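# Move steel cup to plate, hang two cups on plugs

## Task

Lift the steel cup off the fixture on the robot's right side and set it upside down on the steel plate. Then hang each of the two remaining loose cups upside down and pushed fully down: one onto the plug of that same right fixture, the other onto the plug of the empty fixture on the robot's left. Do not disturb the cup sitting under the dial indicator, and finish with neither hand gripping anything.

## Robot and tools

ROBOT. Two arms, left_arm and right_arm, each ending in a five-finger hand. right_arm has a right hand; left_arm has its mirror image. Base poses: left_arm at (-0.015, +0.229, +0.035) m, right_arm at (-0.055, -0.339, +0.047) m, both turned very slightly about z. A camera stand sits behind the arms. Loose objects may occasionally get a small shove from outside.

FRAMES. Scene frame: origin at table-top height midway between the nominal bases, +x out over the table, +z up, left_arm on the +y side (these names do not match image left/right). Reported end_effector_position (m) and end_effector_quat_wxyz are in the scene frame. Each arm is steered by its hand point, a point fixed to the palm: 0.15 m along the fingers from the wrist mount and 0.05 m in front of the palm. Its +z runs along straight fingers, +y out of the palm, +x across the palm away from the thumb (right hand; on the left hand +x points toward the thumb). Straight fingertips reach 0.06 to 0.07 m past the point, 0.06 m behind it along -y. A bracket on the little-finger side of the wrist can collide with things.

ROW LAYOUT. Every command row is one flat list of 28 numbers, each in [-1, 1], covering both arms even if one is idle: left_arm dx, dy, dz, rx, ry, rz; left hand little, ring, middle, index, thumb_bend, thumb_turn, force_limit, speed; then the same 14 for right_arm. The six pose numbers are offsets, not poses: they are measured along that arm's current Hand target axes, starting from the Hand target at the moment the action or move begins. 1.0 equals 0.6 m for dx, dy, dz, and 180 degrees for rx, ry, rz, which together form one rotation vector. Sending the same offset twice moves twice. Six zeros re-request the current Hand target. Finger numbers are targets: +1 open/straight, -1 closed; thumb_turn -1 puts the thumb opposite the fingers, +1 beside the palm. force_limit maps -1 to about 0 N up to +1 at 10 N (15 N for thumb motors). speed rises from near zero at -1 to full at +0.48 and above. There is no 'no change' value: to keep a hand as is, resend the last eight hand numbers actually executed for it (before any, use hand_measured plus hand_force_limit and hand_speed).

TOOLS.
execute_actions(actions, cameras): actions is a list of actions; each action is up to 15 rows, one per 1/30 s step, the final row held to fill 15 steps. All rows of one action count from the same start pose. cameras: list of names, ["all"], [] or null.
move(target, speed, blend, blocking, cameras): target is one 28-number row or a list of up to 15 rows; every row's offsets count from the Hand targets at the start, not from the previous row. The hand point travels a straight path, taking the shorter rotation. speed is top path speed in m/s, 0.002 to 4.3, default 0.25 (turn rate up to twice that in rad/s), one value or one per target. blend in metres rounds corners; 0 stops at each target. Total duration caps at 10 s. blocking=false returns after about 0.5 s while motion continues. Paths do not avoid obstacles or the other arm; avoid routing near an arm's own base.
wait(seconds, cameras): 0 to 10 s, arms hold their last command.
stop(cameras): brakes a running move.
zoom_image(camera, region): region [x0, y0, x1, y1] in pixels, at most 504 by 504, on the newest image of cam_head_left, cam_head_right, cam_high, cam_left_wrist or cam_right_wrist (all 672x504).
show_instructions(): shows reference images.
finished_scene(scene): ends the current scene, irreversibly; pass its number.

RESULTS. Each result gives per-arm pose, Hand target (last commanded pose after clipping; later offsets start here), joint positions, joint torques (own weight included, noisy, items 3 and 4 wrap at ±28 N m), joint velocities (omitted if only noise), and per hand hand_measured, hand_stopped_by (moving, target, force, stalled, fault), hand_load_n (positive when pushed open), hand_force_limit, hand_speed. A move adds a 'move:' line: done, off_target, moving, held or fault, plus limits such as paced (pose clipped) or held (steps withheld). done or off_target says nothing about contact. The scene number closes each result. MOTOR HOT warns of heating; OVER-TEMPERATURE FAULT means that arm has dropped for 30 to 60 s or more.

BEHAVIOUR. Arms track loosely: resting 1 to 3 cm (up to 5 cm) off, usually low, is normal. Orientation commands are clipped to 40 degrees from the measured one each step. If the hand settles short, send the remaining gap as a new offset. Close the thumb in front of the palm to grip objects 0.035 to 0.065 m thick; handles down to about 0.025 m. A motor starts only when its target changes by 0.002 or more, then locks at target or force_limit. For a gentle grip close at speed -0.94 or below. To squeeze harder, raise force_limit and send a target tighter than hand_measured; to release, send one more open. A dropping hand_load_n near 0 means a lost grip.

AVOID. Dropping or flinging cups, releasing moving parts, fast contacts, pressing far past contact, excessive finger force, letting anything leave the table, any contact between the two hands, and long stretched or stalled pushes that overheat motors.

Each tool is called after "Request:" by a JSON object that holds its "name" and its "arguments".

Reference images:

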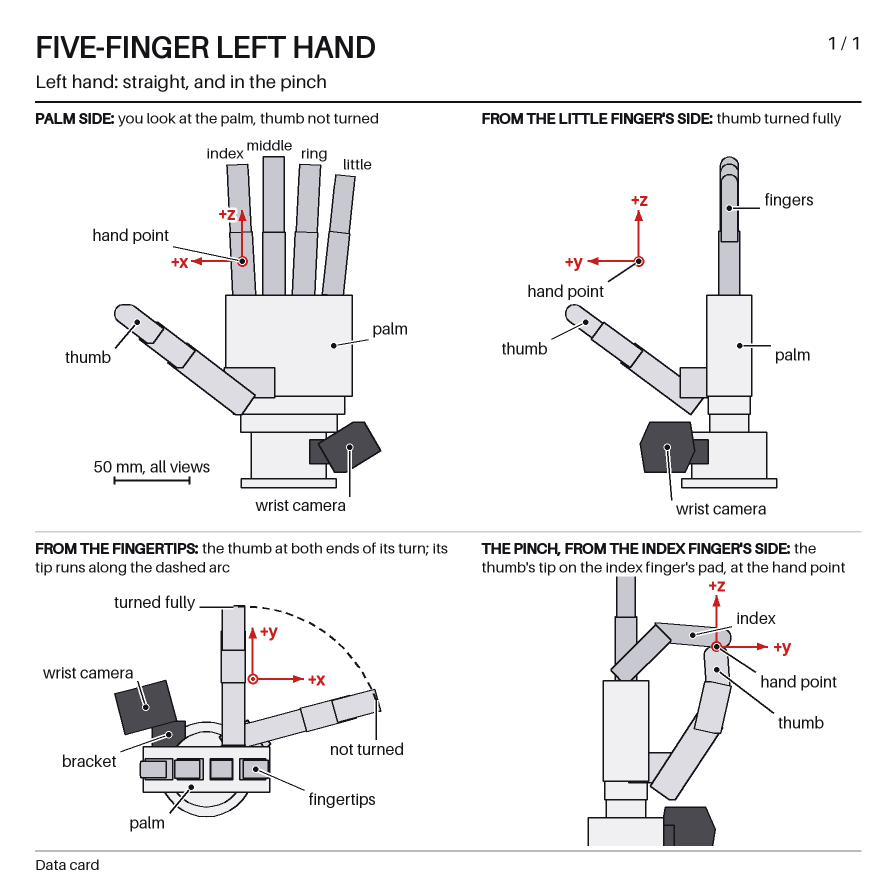

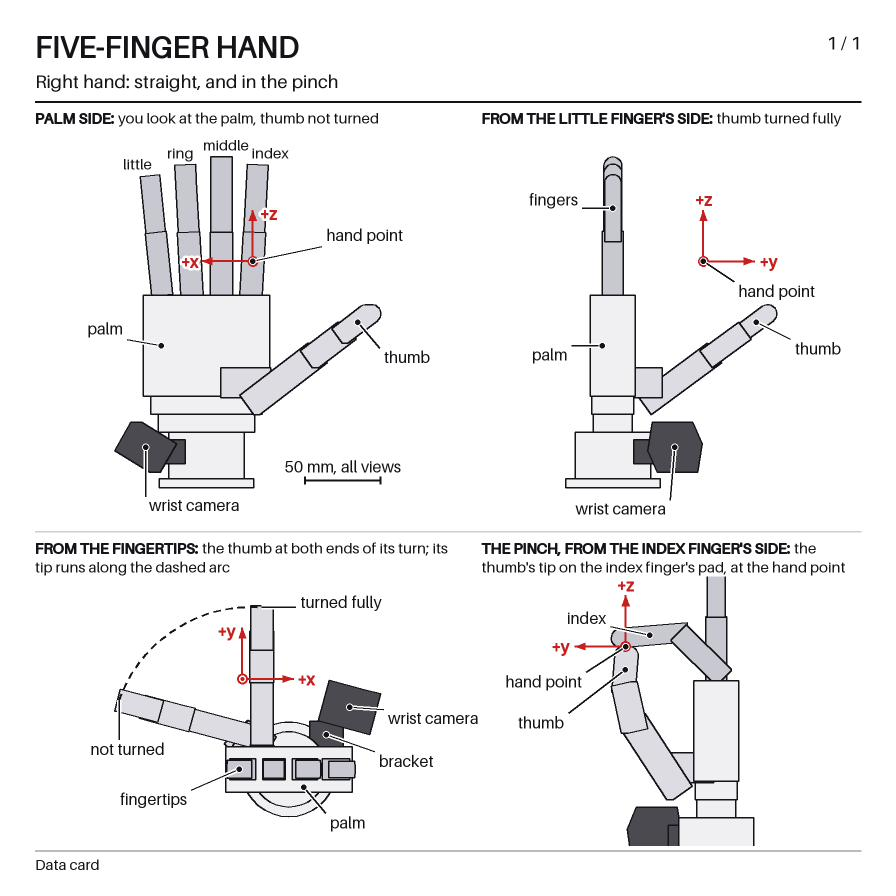

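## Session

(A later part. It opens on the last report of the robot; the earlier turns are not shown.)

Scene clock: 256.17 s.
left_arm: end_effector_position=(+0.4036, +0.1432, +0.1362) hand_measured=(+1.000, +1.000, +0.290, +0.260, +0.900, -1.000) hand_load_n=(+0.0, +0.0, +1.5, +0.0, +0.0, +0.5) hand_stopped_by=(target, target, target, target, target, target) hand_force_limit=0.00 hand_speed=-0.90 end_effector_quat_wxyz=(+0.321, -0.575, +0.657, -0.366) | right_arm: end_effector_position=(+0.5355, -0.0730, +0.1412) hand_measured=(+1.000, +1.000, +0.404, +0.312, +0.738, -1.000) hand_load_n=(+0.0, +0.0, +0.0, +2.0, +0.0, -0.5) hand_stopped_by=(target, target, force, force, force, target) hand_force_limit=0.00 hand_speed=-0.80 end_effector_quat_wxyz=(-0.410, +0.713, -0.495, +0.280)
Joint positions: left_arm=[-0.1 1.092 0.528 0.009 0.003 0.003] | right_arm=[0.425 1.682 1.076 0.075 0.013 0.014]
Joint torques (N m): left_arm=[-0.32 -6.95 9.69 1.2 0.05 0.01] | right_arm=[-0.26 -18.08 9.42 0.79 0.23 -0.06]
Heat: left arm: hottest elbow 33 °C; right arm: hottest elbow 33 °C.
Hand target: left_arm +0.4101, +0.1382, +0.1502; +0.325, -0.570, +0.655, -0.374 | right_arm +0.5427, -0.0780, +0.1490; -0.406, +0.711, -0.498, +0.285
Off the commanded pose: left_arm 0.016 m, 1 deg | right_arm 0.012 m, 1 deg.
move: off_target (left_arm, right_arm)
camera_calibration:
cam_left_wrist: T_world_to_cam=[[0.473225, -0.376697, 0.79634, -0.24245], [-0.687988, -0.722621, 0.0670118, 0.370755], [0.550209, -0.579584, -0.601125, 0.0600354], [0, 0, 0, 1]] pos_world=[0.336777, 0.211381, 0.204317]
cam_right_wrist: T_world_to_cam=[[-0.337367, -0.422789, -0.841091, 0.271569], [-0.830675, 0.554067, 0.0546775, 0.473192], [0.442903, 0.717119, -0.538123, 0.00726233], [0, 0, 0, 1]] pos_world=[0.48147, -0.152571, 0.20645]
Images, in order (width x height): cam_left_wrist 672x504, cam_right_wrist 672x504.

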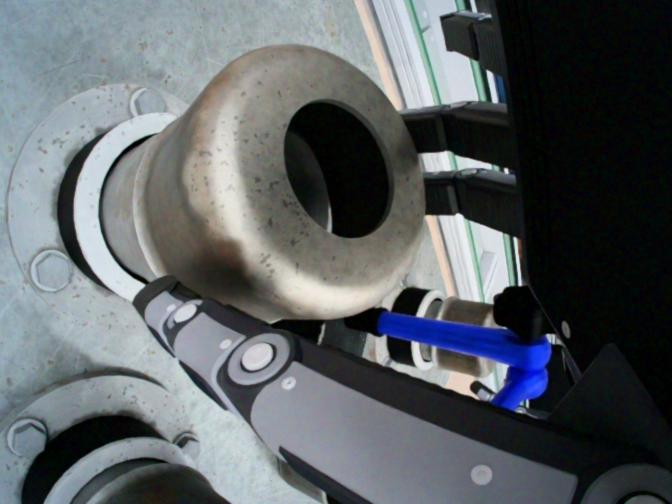

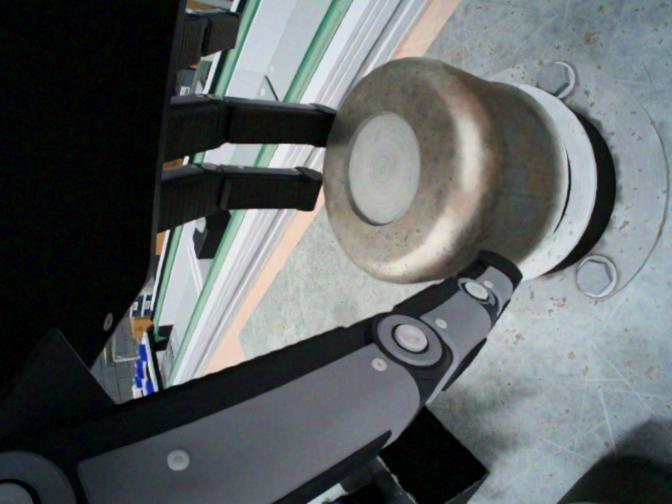

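Request:
{"name": "move", "arguments": {"target": [[0,0,0,0,0,0,1,1,0.6,0.6,1,-1,0,0, 0,0,0,0,0,0,1,1,0.9,0.9,1,-1,0,0],[0,-0.0860,-0.0508,0,0,0,1,1,0.6,0.6,1,-1,0,0, 0.0030,-0.0170,-0.0173,0,0,0,1,1,0.9,0.9,1,-1,0,0]], "cameras": ["cam_left_wrist","cam_right_wrist","cam_high"], "speed": 0.1}}

Scene clock: 264.93 s.
left_arm: end_effector_position=(+0.3986, +0.1438, +0.1862) hand_measured=(+1.000, +1.000, +0.600, +0.600, +1.000, -1.000) hand_load_n=(+0.0, +0.0, +0.0, +0.0, +0.0, +0.0) hand_stopped_by=(target, target, target, target, target, target) hand_force_limit=0.00 hand_speed=0.00 end_effector_quat_wxyz=(+0.315, -0.578, +0.661, -0.360) | right_arm: end_effector_position=(+0.5291, -0.0782, +0.1433) hand_measured=(+1.000, +1.000, +0.900, +0.900, +1.000, -1.000) hand_load_n=(+0.0, +0.0, +0.0, +0.0, +0.0, +0.0) hand_stopped_by=(target, target, target, target, target, target) hand_force_limit=0.00 hand_speed=0.00 end_effector_quat_wxyz=(-0.399, +0.718, -0.500, +0.275)
Joint positions: left_arm=[-0.1 0.995 0.626 -0.204 0.003 0.003] | right_arm=[0.421 1.664 1.076 0.03 0.016 0.014]
Joint torques (N m): left_arm=[-0.56 -5.83 11.74 1.94 0.13 0.06] | right_arm=[-0.32 -18.84 9.77 1.16 0.04 -0.07]
Heat: left arm: hottest elbow 33 °C; right arm: hottest elbow 34 °C.
Hand target: left_arm +0.4100, +0.1383, +0.2100; +0.325, -0.570, +0.655, -0.374 | right_arm +0.5398, -0.0811, +0.1631; -0.406, +0.711, -0.498, +0.285
Off the commanded pose: left_arm 0.027 m, 2 deg | right_arm 0.023 m, 2 deg.
move: off_target (left_arm, right_arm)
camera_calibration:
cam_left_wrist: T_world_to_cam=[[0.487946, -0.378553, 0.786515, -0.283392], [-0.686604, -0.722829, 0.0780621, 0.361815], [0.538965, -0.578115, -0.612617, 0.0996853], [0, 0, 0, 1]] pos_world=[0.332977, 0.211881, 0.255717]
cam_right_wrist: T_world_to_cam=[[-0.360478, -0.43049, -0.827487, 0.278648], [-0.826196, 0.559138, 0.0690319, 0.466642], [0.432961, 0.708551, -0.557226, 0.0221373], [0, 0, 0, 1]] pos_world=[0.4764, -0.156647, 0.2107]
Images, in order (width x height): cam_high 672x504, cam_left_wrist 672x504, cam_right_wrist 672x504.

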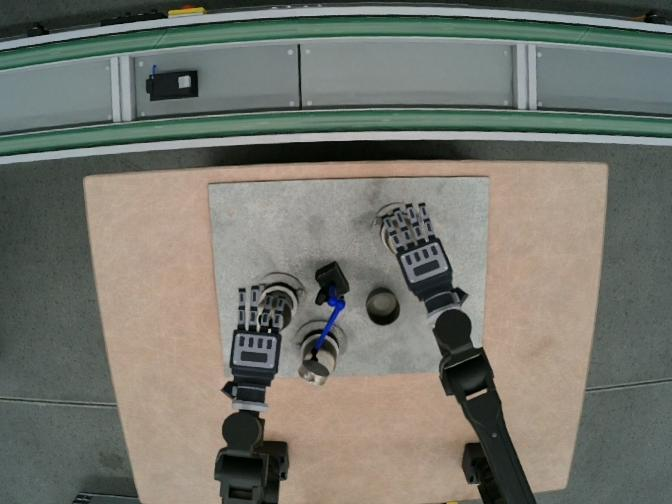

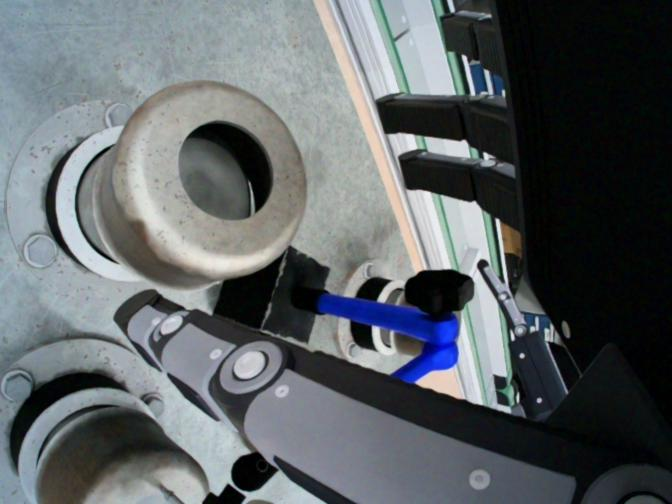

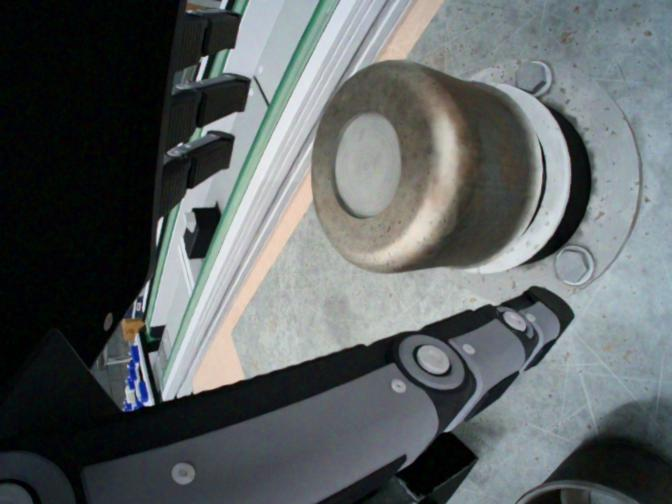

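Request:
{"name": "zoom_image", "arguments": {"camera": "cam_left_wrist", "region": [0, 60, 340, 310]}}

Request:
{"name": "zoom_image", "arguments": {"camera": "cam_high", "region": [220, 250, 330, 360]}}

Scaled by 1.482 from the camera's 672x504 image, which has a finer 960x720 frame.

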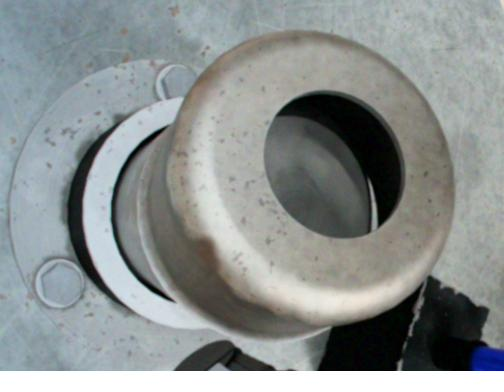

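Scaled by 4.582 from the camera's 672x504 image, which has a finer 960x720 frame.

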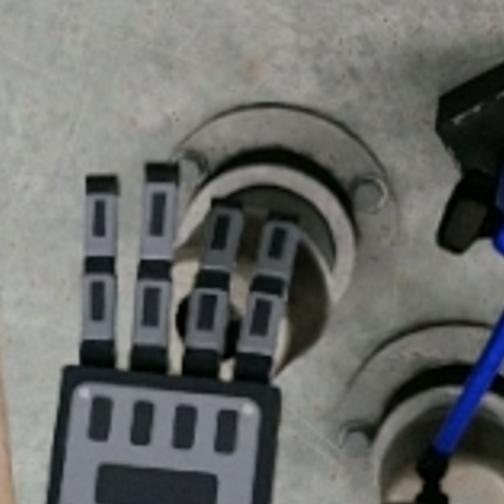

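Request:
{"name": "move", "arguments": {"target": [-0.0012,0.1218,0.0718,0,0,0,1,1,0.65,0.65,1,-1,0,0, -0.0018,0.0958,0.0740,0,0,0,1,1,0.9,0.9,1,-1,0,0], "cameras": ["cam_left_wrist","cam_right_wrist"], "speed": 0.08}}

Scene clock: 282.80 s.
left_arm: end_effector_position=(+0.4109, +0.1422, +0.1308) hand_measured=(+1.000, +1.000, +0.650, +0.650, +1.000, -1.000) hand_load_n=(+0.0, +0.0, +0.0, +0.0, +0.0, +0.0) hand_stopped_by=(target, target, target, target, target, target) hand_force_limit=0.00 hand_speed=0.00 end_effector_quat_wxyz=(+0.328, -0.571, +0.653, -0.374) | right_arm: end_effector_position=(+0.5450, -0.0719, +0.1026) hand_measured=(+1.000, +1.000, +0.900, +0.900, +1.000, -1.000) hand_load_n=(+0.0, +0.0, +0.0, +0.0, +0.0, +0.0) hand_stopped_by=(target, target, target, target, target, target) hand_force_limit=0.00 hand_speed=0.00 end_effector_quat_wxyz=(-0.409, +0.712, -0.496, +0.282)
Joint positions: left_arm=[-0.1 1.124 0.516 0.079 0.003 0.003] | right_arm=[0.421 1.766 1.067 0.169 0.016 0.014]
Joint torques (N m): left_arm=[-0.56 -5.71 7.12 2.74 0.14 0.04] | right_arm=[-0.09 -16.79 6.93 2.55 0.09 -0.07]
Heat: left arm: hottest elbow 36 °C; right arm: hottest elbow 35 °C.
Hand target: left_arm +0.4101, +0.1389, +0.1253; +0.325, -0.570, +0.655, -0.374 | right_arm +0.5481, -0.0770, +0.0911; -0.406, +0.711, -0.498, +0.285
Off the commanded pose: left_arm 0.007 m, 1 deg | right_arm 0.013 m, 1 deg.
move: off_target (right_arm)
camera_calibration:
cam_left_wrist: T_world_to_cam=[[0.45293, -0.37407, 0.809275, -0.235622], [-0.689473, -0.722446, 0.0519444, 0.378036], [0.565227, -0.581501, -0.585128, 0.044212], [0, 0, 0, 1]] pos_world=[0.342376, 0.210681, 0.196916]
cam_right_wrist: T_world_to_cam=[[-0.33828, -0.4217, -0.84127, 0.243451], [-0.827824, 0.558486, 0.0529228, 0.481584], [0.44752, 0.714327, -0.538018, -0.0213267], [0, 0, 0, 1]] pos_world=[0.490566, -0.15106, 0.167847]
Images, in order (width x height): cam_left_wrist 672x504, cam_right_wrist 672x504.

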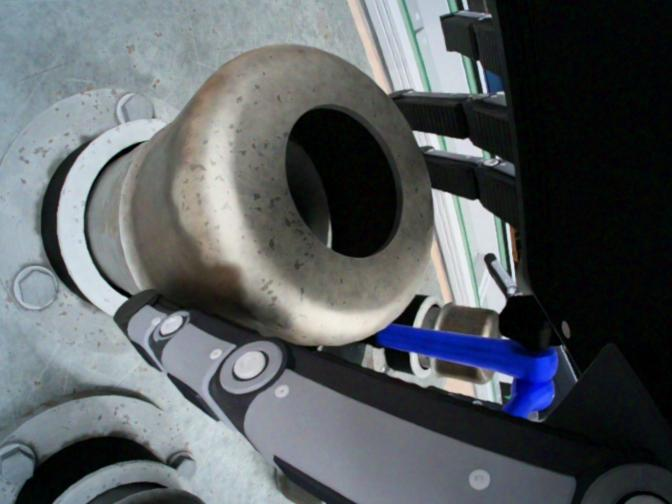

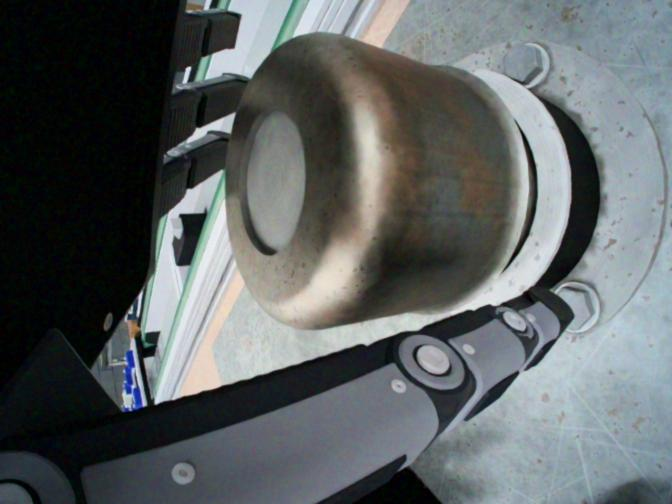

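Request:
{"name": "move", "arguments": {"target": [0,0,0,0,0,0,1,1,0.0,0.0,0.4,-1,0,-0.85, 0,0,0,0,0,0,1,1,-0.1,-0.1,0.0,-1,0.6,-0.8], "cameras": ["cam_left_wrist","cam_right_wrist"], "speed": 0.08}}

Scene clock: 285.70 s.
left_arm: end_effector_position=(+0.4066, +0.1426, +0.1253) hand_measured=(+1.000, +1.000, +0.264, +0.222, +0.844, -1.000) hand_load_n=(+0.0, +0.0, +2.5, +5.0, +11.5, -0.5) hand_stopped_by=(target, target, force, force, force, target) hand_force_limit=0.00 hand_speed=-0.85 end_effector_quat_wxyz=(+0.325, -0.573, +0.655, -0.371) | right_arm: end_effector_position=(+0.5455, -0.0717, +0.1027) hand_measured=(+1.000, +1.000, +0.386, +0.274, +0.746, -1.000) hand_load_n=(+0.0, +0.0, +2.5, +10.5, +18.5, -0.5) hand_stopped_by=(target, target, force, force, force, target) hand_force_limit=0.60 hand_speed=-0.80 end_effector_quat_wxyz=(-0.410, +0.711, -0.496, +0.283)
Joint positions: left_arm=[-0.1 1.124 0.505 0.08 0.004 0.003] | right_arm=[0.421 1.767 1.066 0.174 0.016 0.014]
Joint torques (N m): left_arm=[-0.62 -4.95 8.29 2.59 0.09 0.04] | right_arm=[-0.15 -16.79 6.98 2.4 0.09 -0.07]
Heat: left arm: hottest elbow 36 °C; right arm: hottest elbow 35 °C.
Hand target: left_arm +0.4101, +0.1389, +0.1252; +0.325, -0.570, +0.655, -0.374 | right_arm +0.5481, -0.0770, +0.0912; -0.406, +0.711, -0.498, +0.285
Off the commanded pose: left_arm 0.005 m, 0 deg | right_arm 0.013 m, 1 deg.
move: off_target (right_arm)
camera_calibration:
cam_left_wrist: T_world_to_cam=[[0.460616, -0.375081, 0.804454, -0.231503], [-0.689376, -0.722073, 0.0580541, 0.374802], [0.5591, -0.581312, -0.591171, 0.0469264], [0, 0, 0, 1]] pos_world=[0.338777, 0.211081, 0.192216]
cam_right_wrist: T_world_to_cam=[[-0.335877, -0.420732, -0.842717, 0.242713], [-0.827948, 0.558466, 0.0511732, 0.482131], [0.449098, 0.714913, -0.53592, -0.0226249], [0, 0, 0, 1]] pos_world=[0.490862, -0.150962, 0.167741]
Images, in order (width x height): cam_left_wrist 672x504, cam_right_wrist 672x504.

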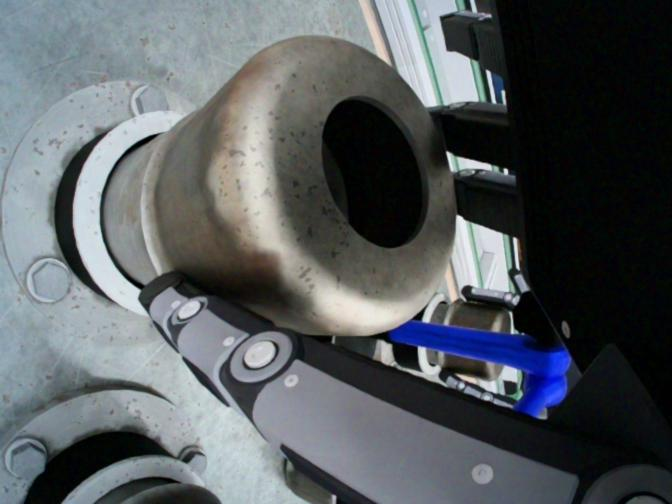

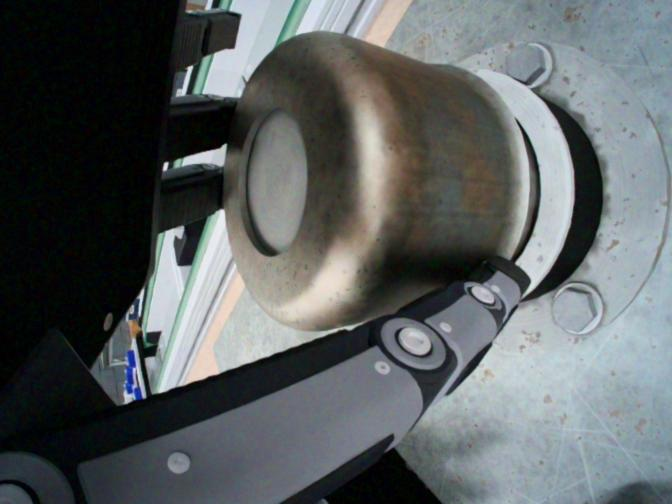

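Request:
{"name": "move", "arguments": {"target": [0.0165,-0.0212,-0.0098,0,0,0,1,1,0.0,0.0,0.4,-1,0,-0.85, -0.0045,-0.1427,-0.0533,0,0,0,1,1,-0.1,-0.1,0.0,-1,0.6,-0.8], "cameras": ["cam_left_wrist","cam_right_wrist"], "speed": 0.06}}

Scene clock: 293.93 s.
left_arm: end_effector_position=(+0.4055, +0.1403, +0.1258) hand_measured=(+1.000, +1.000, +0.264, +0.222, +0.844, -1.000) hand_load_n=(+0.0, +0.0, +4.0, +7.0, +7.0, -0.5) hand_stopped_by=(target, target, force, force, force, target) hand_force_limit=0.00 hand_speed=-0.85 end_effector_quat_wxyz=(+0.330, -0.575, +0.656, -0.362) | right_arm: end_effector_position=(+0.5437, -0.0706, +0.1506) hand_measured=(+1.000, +1.000, +0.386, +0.274, +0.742, -1.000) hand_load_n=(+0.0, +0.0, +0.0, +0.0, +0.0, +0.0) hand_stopped_by=(target, target, force, force, force, target) hand_force_limit=0.60 hand_speed=-0.80 end_effector_quat_wxyz=(-0.392, +0.721, -0.503, +0.270)
Joint positions: left_arm=[-0.12 1.12 0.51 0.062 -0.03 0] | right_arm=[0.425 1.695 1.151 -0.035 0.018 0.017]
Joint torques (N m): left_arm=[-1.14 -7.12 9.7 1.05 0.36 -0.12] | right_arm=[-0.03 -19.55 11.54 1.13 0.13 -0.06]
Heat: left arm: hottest elbow 34 °C; right arm: hottest elbow 34 °C.
Hand target: left_arm +0.4101, +0.1289, +0.1391; +0.325, -0.570, +0.655, -0.374 | right_arm +0.5621, -0.0690, +0.1811; -0.406, +0.711, -0.498, +0.285
Off the commanded pose: left_arm 0.018 m, 2 deg | right_arm 0.036 m, 3 deg.
move: off_target (left_arm, right_arm)
camera_calibration:
cam_left_wrist: T_world_to_cam=[[0.469398, -0.383135, 0.795533, -0.23362], [-0.681779, -0.729792, 0.050805, 0.371265], [0.561109, -0.566226, -0.603776, 0.0451116], [0, 0, 0, 1]] pos_world=[0.337469, 0.206981, 0.194228]
cam_right_wrist: T_world_to_cam=[[-0.376115, -0.435632, -0.817779, 0.299914], [-0.82442, 0.560188, 0.0807567, 0.471335], [0.42293, 0.704567, -0.569839, 0.021649], [0, 0, 0, 1]] pos_world=[0.492224, -0.148637, 0.219536]
Images, in order (width x height): cam_left_wrist 672x504, cam_right_wrist 672x504.

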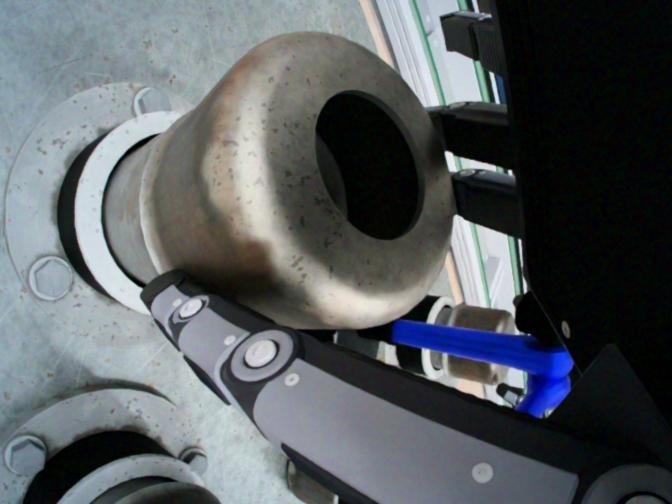

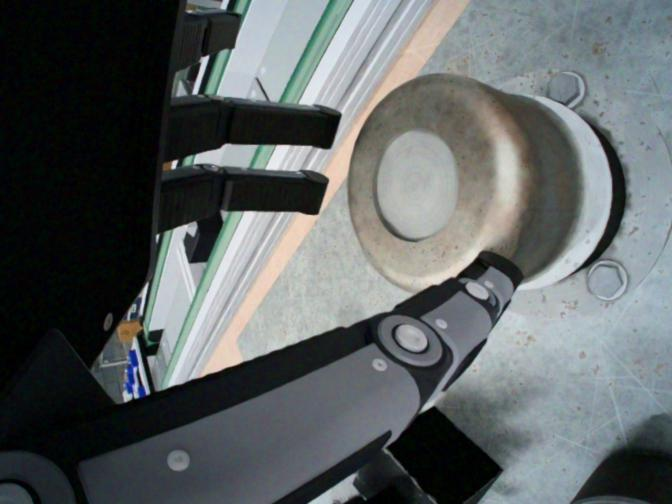

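Request:
{"name": "move", "arguments": {"target": [[0,0,0,0,0,0,1,1,1,1,1,-1,0,0, 0,0,0,0,0,0,1,1,0.9,0.9,1,-1,0,0],[-0.0142,-0.1138,-0.0890,0,0,0,1,1,1,1,0.6,-1,0,0, 0.0085,0.0293,-0.0233,0,0,0,1,1,0.9,0.9,1,-1,0,0],[-0.0075,-0.0870,-0.1015,0.1417,0,0,1,1,1,1,0.6,-1,0,0, 0.0085,0.0293,-0.0233,0,0,0,1,1,0.9,0.9,1,-1,0,0],[-0.0047,0.0460,-0.0322,0.1417,0,0,1,1,1,1,0.6,-1,0,0, 0.0085,0.0293,-0.0233,0,0,0,1,1,0.9,0.9,1,-1,0,0]], "cameras": ["all"], "speed": 0.12}}

Scene clock: 330.00 s.
left_arm: end_effector_position=(+0.3803, +0.1390, +0.1251) hand_measured=(+1.000, +1.000, +1.000, +1.000, +0.600, -1.000) hand_load_n=(+0.0, +0.0, +0.0, +0.0, +0.5, +0.0) hand_stopped_by=(target, target, target, target, target, target) hand_force_limit=0.00 hand_speed=0.00 end_effector_quat_wxyz=(+0.442, -0.489, +0.556, -0.507) | right_arm: end_effector_position=(+0.5407, -0.0754, +0.1639) hand_measured=(+1.000, +1.000, +0.900, +0.900, +1.000, -1.000) hand_load_n=(+0.0, +0.0, +0.0, +0.0, +0.0, +0.5) hand_stopped_by=(target, target, target, target, target, target) hand_force_limit=0.00 hand_speed=0.00 end_effector_quat_wxyz=(-0.398, +0.716, -0.502, +0.275)
Joint positions: left_arm=[-0.129 1.227 0.161 0.97 -0.025 -0.007] | right_arm=[0.419 1.662 1.137 -0.035 0.016 0.017]
Joint torques (N m): left_arm=[-0.03 -3.72 5.05 2.99 -0.01 0.09] | right_arm=[-0.32 -19.43 7.57 2.37 -0.05 -0.11]
Heat: left arm: hottest elbow 34 °C; right arm: hottest elbow 37 °C.
Hand target: left_arm +0.3800, +0.1359, +0.1252; +0.443, -0.485, +0.557, -0.509 | right_arm +0.5440, -0.0808, +0.1729; -0.406, +0.711, -0.498, +0.285
Off the commanded pose: left_arm 0.003 m, 1 deg | right_arm 0.011 m, 2 deg.
move: off_target (right_arm); target 2's new numbers were sent with left_arm's hand 0.027 m and 2 deg from that target
camera_calibration:
cam_left_wrist: T_world_to_cam=[[0.071274, -0.318163, 0.945353, -0.0979897], [-0.657611, -0.727603, -0.195298, 0.374401], [0.749979, -0.607755, -0.261087, -0.0507721], [0, 0, 0, 1]] pos_world=[0.291272, 0.210382, 0.152499]
cam_right_wrist: T_world_to_cam=[[-0.363808, -0.427645, -0.827504, 0.303123], [-0.8236, 0.56267, 0.0713101, 0.471763], [0.435116, 0.707476, -0.556913, 0.0253338], [0, 0, 0, 1]] pos_world=[0.4878, -0.153741, 0.231303]

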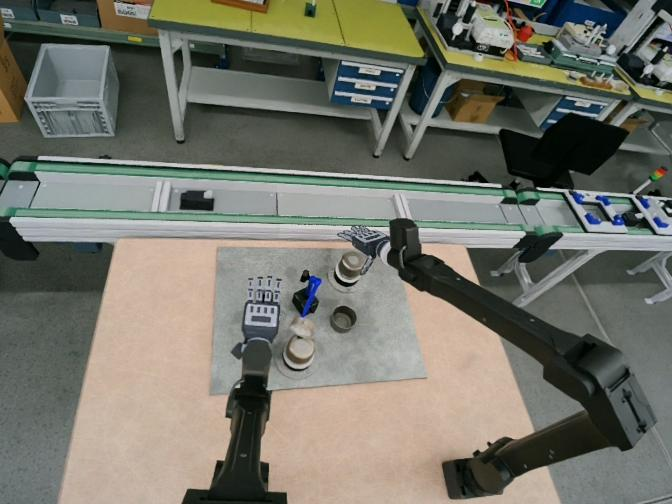

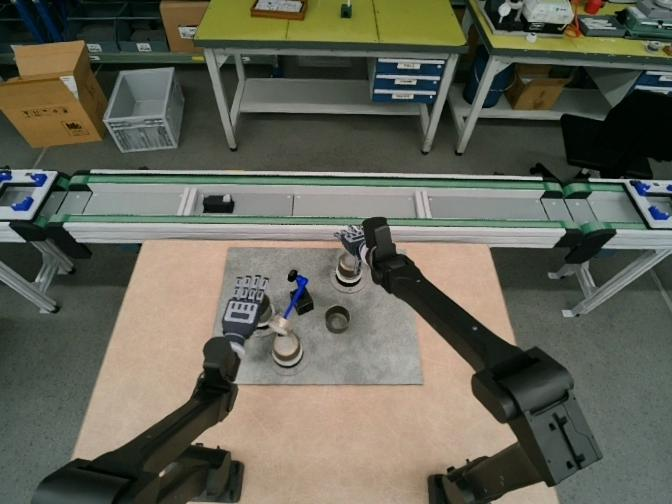

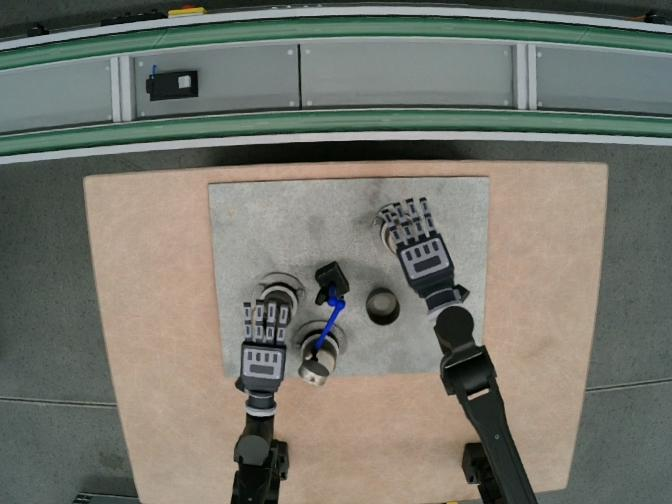

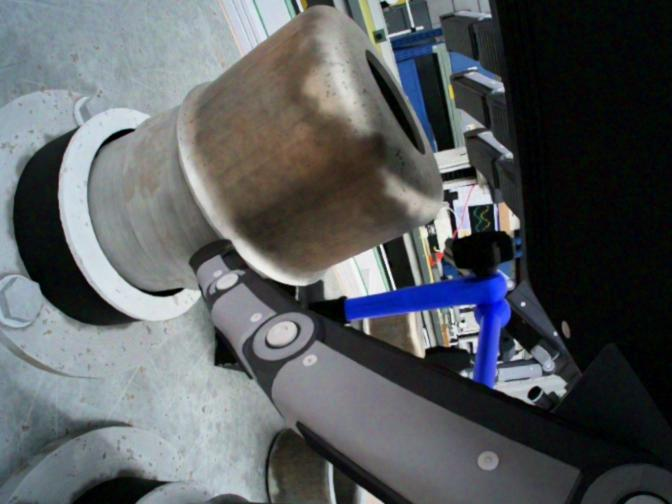

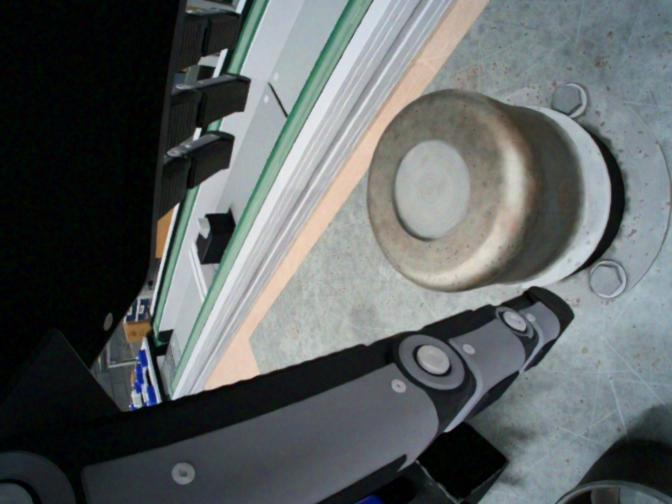

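Request:
{"name": "move", "arguments": {"target": [0,0.0665,0.0061,0,0,0,1,1,1,1,0.6,-1,0,0, 0.0028,0.1207,0.0738,0,0,0,1,1,0.9,0.9,1,-1,0,0], "cameras": ["cam_left_wrist","cam_right_wrist"], "speed": 0.08}}

Scene clock: 339.17 s.
left_arm: end_effector_position=(+0.3838, +0.1383, +0.1059) hand_measured=(+1.000, +1.000, +1.000, +1.000, +0.602, -1.000) hand_load_n=(+0.0, +0.0, +0.0, +0.5, +5.5, -0.5) hand_stopped_by=(target, target, target, target, target, target) hand_force_limit=0.00 hand_speed=0.00 end_effector_quat_wxyz=(+0.456, -0.476, +0.539, -0.525) | right_arm: end_effector_position=(+0.5427, -0.0762, +0.0993) hand_measured=(+1.000, +1.000, +0.900, +0.900, +1.000, -1.000) hand_load_n=(+0.0, +0.0, -0.5, +0.0, +0.0, +0.0) hand_stopped_by=(target, target, target, target, target, target) hand_force_limit=0.00 hand_speed=0.00 end_effector_quat_wxyz=(-0.409, +0.711, -0.498, +0.282)
Joint positions: left_arm=[-0.129 1.497 0.137 1.327 -0.025 -0.009] | right_arm=[0.416 1.764 1.053 0.181 0.013 0.016]
Joint torques (N m): left_arm=[0.32 -2.9 3.04 1.73 0 0.1] | right_arm=[-0.38 -16.73 6.83 2.56 -0.06 -0.11]
Heat: left arm: hottest elbow 32 °C; right arm: hottest elbow 36 °C.
Hand target: left_arm +0.3802, +0.1359, +0.0852; +0.443, -0.484, +0.557, -0.509 | right_arm +0.5459, -0.0820, +0.0882; -0.406, +0.711, -0.498, +0.285
Off the commanded pose: left_arm 0.021 m, 3 deg | right_arm 0.013 m, 0 deg.
move: off_target (left_arm, right_arm)
camera_calibration:
cam_left_wrist: T_world_to_cam=[[0.0122999, -0.306614, 0.951755, -0.0599957], [-0.644384, -0.730255, -0.226929, 0.371116], [0.764603, -0.610505, -0.206559, -0.0698311], [0, 0, 0, 1]] pos_world=[0.293272, 0.209982, 0.126894]
cam_right_wrist: T_world_to_cam=[[-0.341336, -0.418725, -0.841522, 0.239973], [-0.825463, 0.56174, 0.0553117, 0.480997], [0.449556, 0.713525, -0.537384, -0.0202621], [0, 0, 0, 1]] pos_world=[0.488066, -0.155255, 0.164449]
Images, in order (width x height): cam_left_wrist 672x504, cam_right_wrist 672x504.

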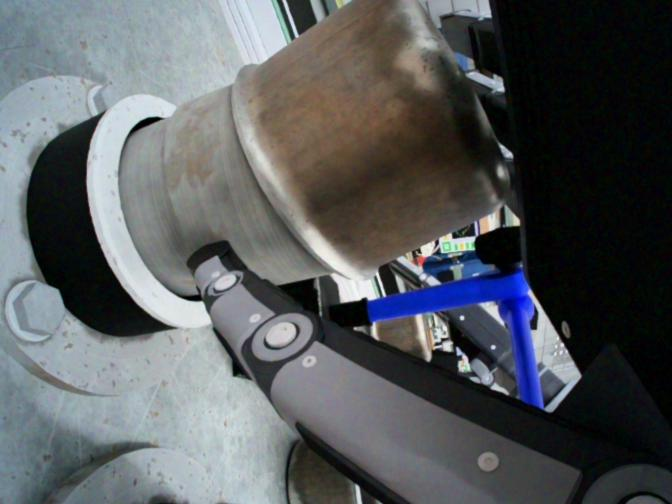

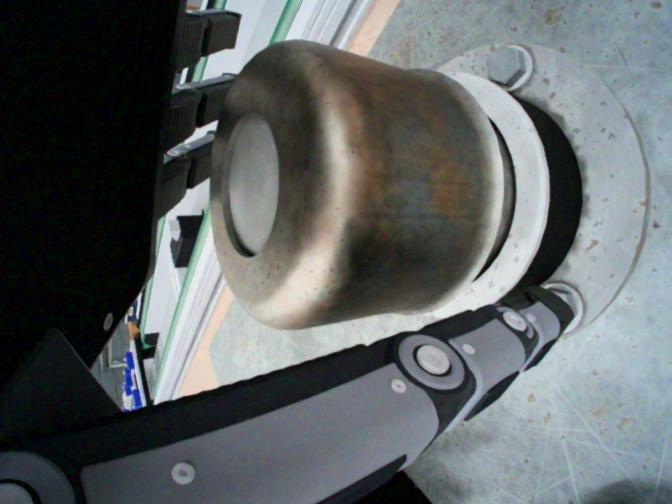

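Request:
{"name": "zoom_image", "arguments": {"camera": "cam_left_wrist", "region": [80, 0, 540, 340]}}

Scaled by 1.096 from the camera's 672x504 image, which has a finer 960x720 frame.

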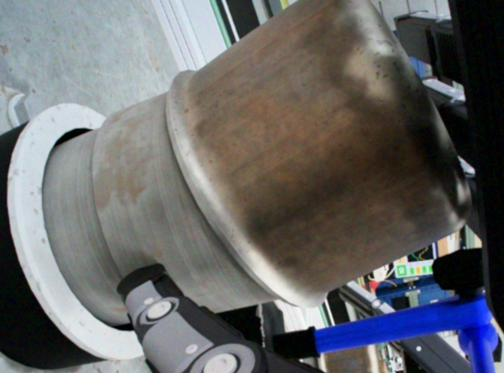

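Request:
{"name": "move", "arguments": {"target": [[0,-0.1495,-0.0136,0,0,0,1,1,1,1,0.6,-1,0,0, 0,0,0,0,0,0,1,1,-0.1,-0.1,0.0,-1,0.7,-0.88],[-0.0278,-0.2187,0.0100,-0.1417,0,0,1,1,0.75,0.75,1,-1,0,0, 0,0,0,0,0,0,1,1,-0.1,-0.1,0.0,-1,0.7,-0.88],[-0.0352,-0.0680,0.0512,-0.1417,0,0,1,1,0.75,0.75,1,-1,0,0, 0,0,0,0,0,0,1,1,-0.1,-0.1,0.0,-1,0.7,-0.88]], "cameras": ["cam_left_wrist","cam_right_wrist"], "speed": 0.15}}

Scene clock: 357.40 s.
left_arm: end_effector_position=(+0.4139, +0.1480, +0.1242) hand_measured=(+1.000, +1.000, +0.750, +0.750, +1.000, -1.000) hand_load_n=(+0.0, +0.0, +0.0, +0.0, +0.5, +0.0) hand_stopped_by=(target, target, target, target, target, target) hand_force_limit=0.00 hand_speed=0.00 end_effector_quat_wxyz=(+0.319, -0.572, +0.657, -0.373) | right_arm: end_effector_position=(+0.5459, -0.0751, +0.1028) hand_measured=(+1.000, +1.000, +0.402, +0.324, +0.752, -1.000) hand_load_n=(+0.0, +0.0, +2.5, +11.0, +16.5, +0.0) hand_stopped_by=(target, target, force, force, force, target) hand_force_limit=0.70 hand_speed=-0.88 end_effector_quat_wxyz=(-0.416, +0.707, -0.496, +0.286)
Joint positions: left_arm=[-0.071 1.151 0.523 0.083 0.041 0.017] | right_arm=[0.415 1.765 1.053 0.199 0.013 0.015]
Joint torques (N m): left_arm=[2.14 -5.66 7.05 3.04 0.18 0.18] | right_arm=[-0.26 -16.73 6.9 1.92 -0.05 -0.11]
Heat: left arm: hottest elbow 31 °C; right arm: hottest elbow 34 °C.
Hand target: left_arm +0.4170, +0.1521, +0.1232; +0.325, -0.570, +0.655, -0.374 | right_arm +0.5459, -0.0821, +0.0882; -0.406, +0.711, -0.498, +0.285
Off the commanded pose: left_arm 0.005 m, 1 deg | right_arm 0.016 m, 1 deg.
move: off_target (right_arm); target 2's new numbers were sent with left_arm's hand 0.022 m and 1 deg from that target
camera_calibration:
cam_left_wrist: T_world_to_cam=[[0.462433, -0.374318, 0.803767, -0.23276], [-0.696229, -0.714614, 0.0677639, 0.384325], [0.549018, -0.590942, -0.591073, 0.0508717], [0, 0, 0, 1]] pos_world=[0.347285, 0.21758, 0.19111]
cam_right_wrist: T_world_to_cam=[[-0.327081, -0.413405, -0.849773, 0.237879], [-0.8264, 0.561281, 0.0450281, 0.484368], [0.458346, 0.71698, -0.525222, -0.0263082], [0, 0, 0, 1]] pos_world=[0.490145, -0.154664, 0.166515]
Images, in order (width x height): cam_left_wrist 672x504, cam_right_wrist 672x504.

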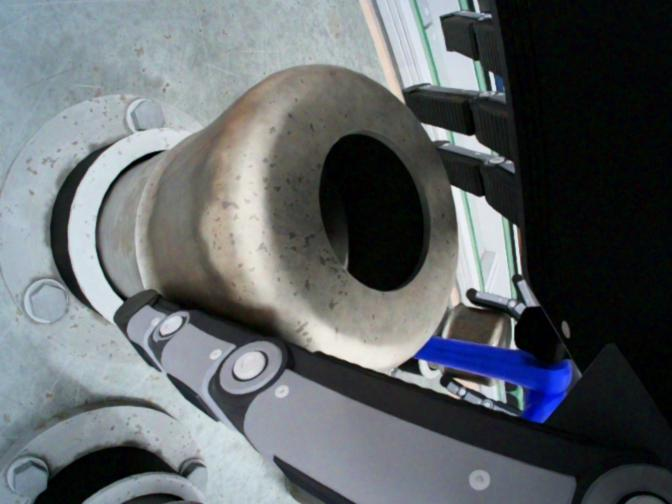

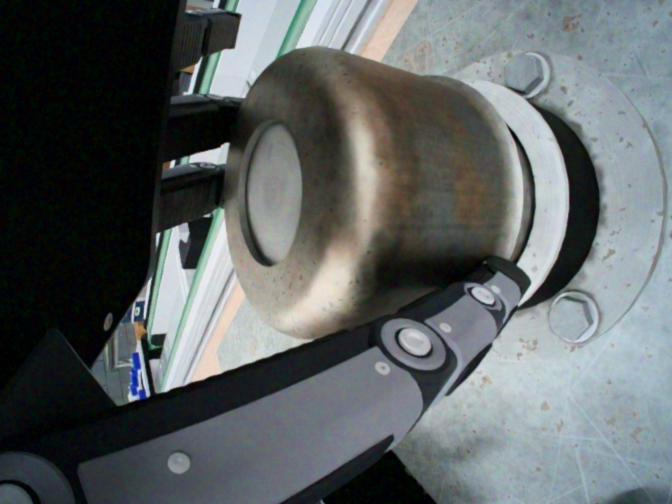

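Request:
{"name": "move", "arguments": {"target": [[0,0,0,0,0,0,1,1,0.0,0.0,0.4,-1,0,-0.85, -0.0023,-0.0355,-0.0118,0,-0.014,-0.009,1,1,-0.1,-0.1,0.0,-1,0.7,-0.88],[0,0,0,0,0,0,1,1,0.0,0.0,0.4,-1,0,-0.85, -0.0033,-0.0595,-0.0172,0,0.014,0.009,1,1,-0.1,-0.1,0.0,-1,0.7,-0.88],[0,0,0,0,0,0,1,1,0.0,0.0,0.4,-1,0,-0.85, -0.0037,-0.0815,-0.0258,0,-0.014,-0.009,1,1,-0.1,-0.1,0.0,-1,0.7,-0.88]], "cameras": ["cam_left_wrist","cam_right_wrist"], "speed": 0.05}}

Scene clock: 370.27 s.
left_arm: end_effector_position=(+0.4133, +0.1477, +0.1240) hand_measured=(+1.000, +1.000, +0.196, +0.168, +0.966, -1.000) hand_load_n=(+0.0, +0.0, +0.5, +4.0, +10.0, +0.0) hand_stopped_by=(target, target, force, force, force, target) hand_force_limit=0.00 hand_speed=-0.85 end_effector_quat_wxyz=(+0.320, -0.570, +0.657, -0.375) | right_arm: end_effector_position=(+0.5417, -0.0726, +0.1140) hand_measured=(+1.000, +1.000, +0.400, +0.324, +0.748, -1.000) hand_load_n=(+0.0, +0.0, +0.5, +2.0, +0.0, +0.0) hand_stopped_by=(target, target, force, force, force, target) hand_force_limit=0.70 hand_speed=-0.88 end_effector_quat_wxyz=(-0.406, +0.729, -0.484, +0.263)
Joint positions: left_arm=[-0.07 1.15 0.519 0.09 0.044 0.018] | right_arm=[0.408 1.746 1.095 0.089 -0.039 -0.013]
Joint torques (N m): left_arm=[1.32 -5.48 7.51 2.82 0.09 0.14] | right_arm=[-0.5 -20.25 10.11 0.83 -0.03 -0.16]
Heat: left arm: hottest elbow 30 °C; right arm: hottest elbow 33 °C.
Hand target: left_arm +0.4170, +0.1521, +0.1232; +0.325, -0.570, +0.655, -0.374 | right_arm +0.5560, -0.0760, +0.1383; -0.413, +0.724, -0.479, +0.275
Off the commanded pose: left_arm 0.006 m, 1 deg | right_arm 0.028 m, 2 deg.
move: off_target (right_arm)
camera_calibration:
cam_left_wrist: T_world_to_cam=[[0.458078, -0.37479, 0.806038, -0.230812], [-0.69854, -0.712552, 0.0656646, 0.384561], [0.549733, -0.593129, -0.58821, 0.050523], [0, 0, 0, 1]] pos_world=[0.346587, 0.21748, 0.19051]
cam_right_wrist: T_world_to_cam=[[-0.343549, -0.443293, -0.827928, 0.251361], [-0.851641, 0.518629, 0.0757016, 0.486115], [0.39583, 0.731105, -0.555701, 0.0179895], [0, 0, 0, 1]] pos_world=[0.49323, -0.153839, 0.181306]
Images, in order (width x height): cam_left_wrist 672x504, cam_right_wrist 672x504.

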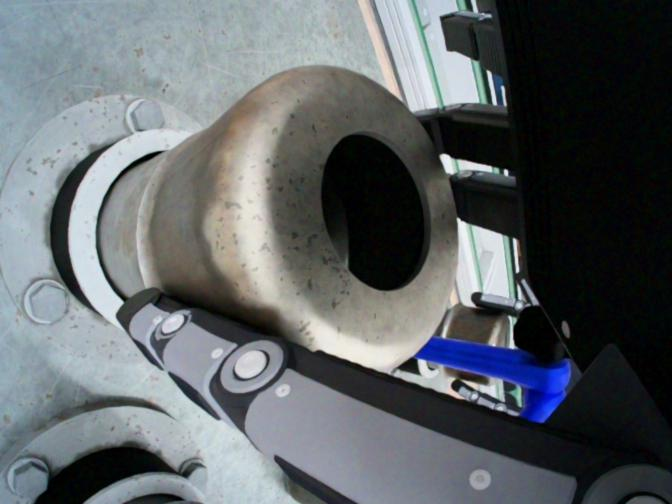

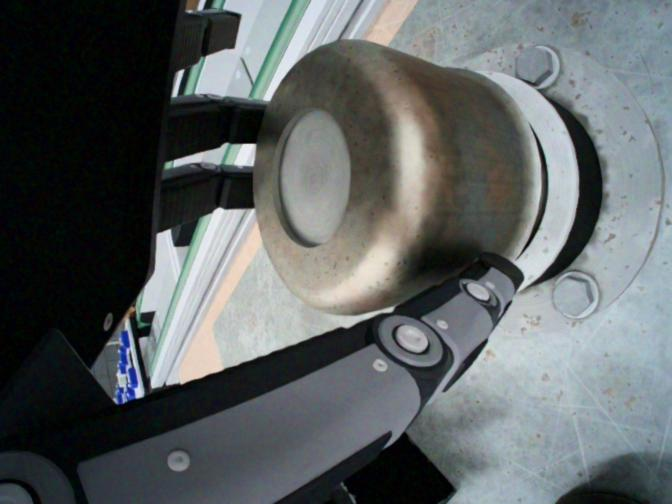

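Request:
{"name": "move", "arguments": {"target": [[0.0165,0.0048,-0.0082,0,0,0,1,1,0.0,0.0,0.4,-1,0,-0.85, 0,0,0,0,0,0,1,1,0.85,0.85,1,-1,0,0],[0.0165,0.0335,0.0088,0,0,0,1,1,0.0,0.0,0.4,-1,0,-0.85, 0.0010,-0.0093,-0.0227,0,0.014,0.009,1,1,0.85,0.85,1,-1,0,0],[0.0165,0.0335,0.0088,0,0,0,1,1,0.0,0.0,0.4,-1,0,-0.85, 0.0022,0.0853,0.0270,0,0.014,0.009,1,1,0.85,0.85,1,-1,0,0],[0.0165,0.0335,0.0088,0,0,0,1,1,0.0,0.0,0.4,-1,0,-0.85, 0.0028,0.0818,0.0392,0,0.014,0.009,1,1,0.85,0.85,1,-1,0,0]], "cameras": ["cam_left_wrist","cam_right_wrist"], "speed": 0.08}}

Scene clock: 387.00 s.
left_arm: end_effector_position=(+0.4122, +0.1467, +0.1225) hand_measured=(+1.000, +1.000, +0.196, +0.168, +0.966, -1.000) hand_load_n=(+0.0, +0.0, +0.5, +5.0, +15.0, -0.5) hand_stopped_by=(target, target, force, force, force, target) hand_force_limit=0.00 hand_speed=-0.85 end_effector_quat_wxyz=(+0.336, -0.565, +0.649, -0.383) | right_arm: end_effector_position=(+0.5443, -0.0826, +0.0916) hand_measured=(+1.000, +1.000, +0.850, +0.850, +1.000, -1.000) hand_load_n=(+0.0, +0.0, +0.0, +0.0, +0.0, +0.0) hand_stopped_by=(target, target, target, target, target, target) hand_force_limit=0.00 hand_speed=0.00 end_effector_quat_wxyz=(-0.404, +0.714, -0.495, +0.285)
Joint positions: left_arm=[-0.083 1.144 0.485 0.157 0.02 0.014] | right_arm=[0.406 1.776 1.049 0.191 0.009 -0.003]
Joint torques (N m): left_arm=[-0.56 -2.26 6.5 3.08 -0.04 -0.01] | right_arm=[0.62 -15.91 8.36 2.32 0.08 0.06]
Heat: left arm: hottest elbow 30 °C; right arm: hottest elbow 34 °C.
Hand target: left_arm +0.4100, +0.1431, +0.1031; +0.325, -0.570, +0.655, -0.374 | right_arm +0.5525, -0.0796, +0.0840; -0.406, +0.711, -0.498, +0.285
Off the commanded pose: left_arm 0.020 m, 2 deg | right_arm 0.012 m, 1 deg.
move: off_target (left_arm, right_arm)
camera_calibration:
cam_left_wrist: T_world_to_cam=[[0.429607, -0.373217, 0.822282, -0.219994], [-0.692966, -0.720111, 0.035201, 0.385791], [0.578996, -0.584936, -0.567991, 0.0339772], [0, 0, 0, 1]] pos_world=[0.342178, 0.215581, 0.186616]
cam_right_wrist: T_world_to_cam=[[-0.340171, -0.432258, -0.835126, 0.228984], [-0.827192, 0.559941, 0.0471163, 0.48789], [0.447255, 0.706837, -0.548036, -0.0187698], [0, 0, 0, 1]] pos_world=[0.489868, -0.160942, 0.157956]
Images, in order (width x height): cam_left_wrist 672x504, cam_right_wrist 672x504.

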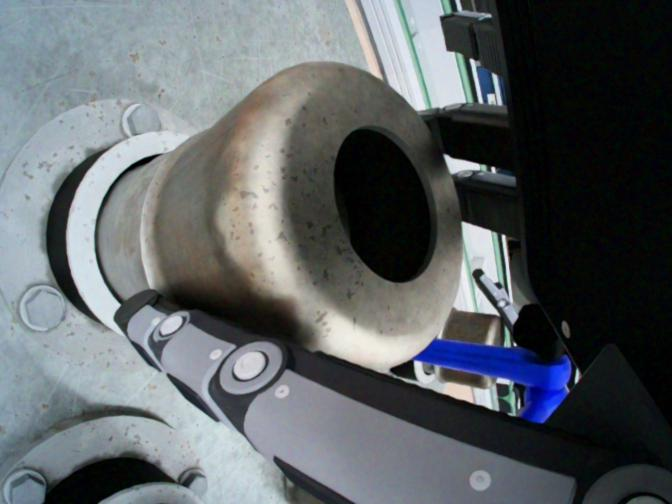

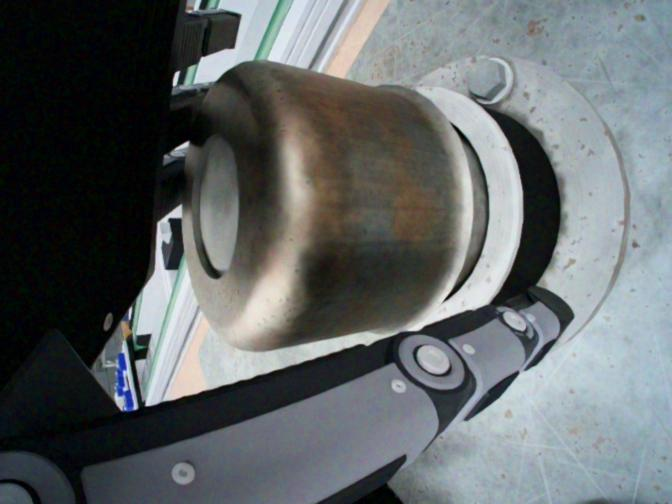

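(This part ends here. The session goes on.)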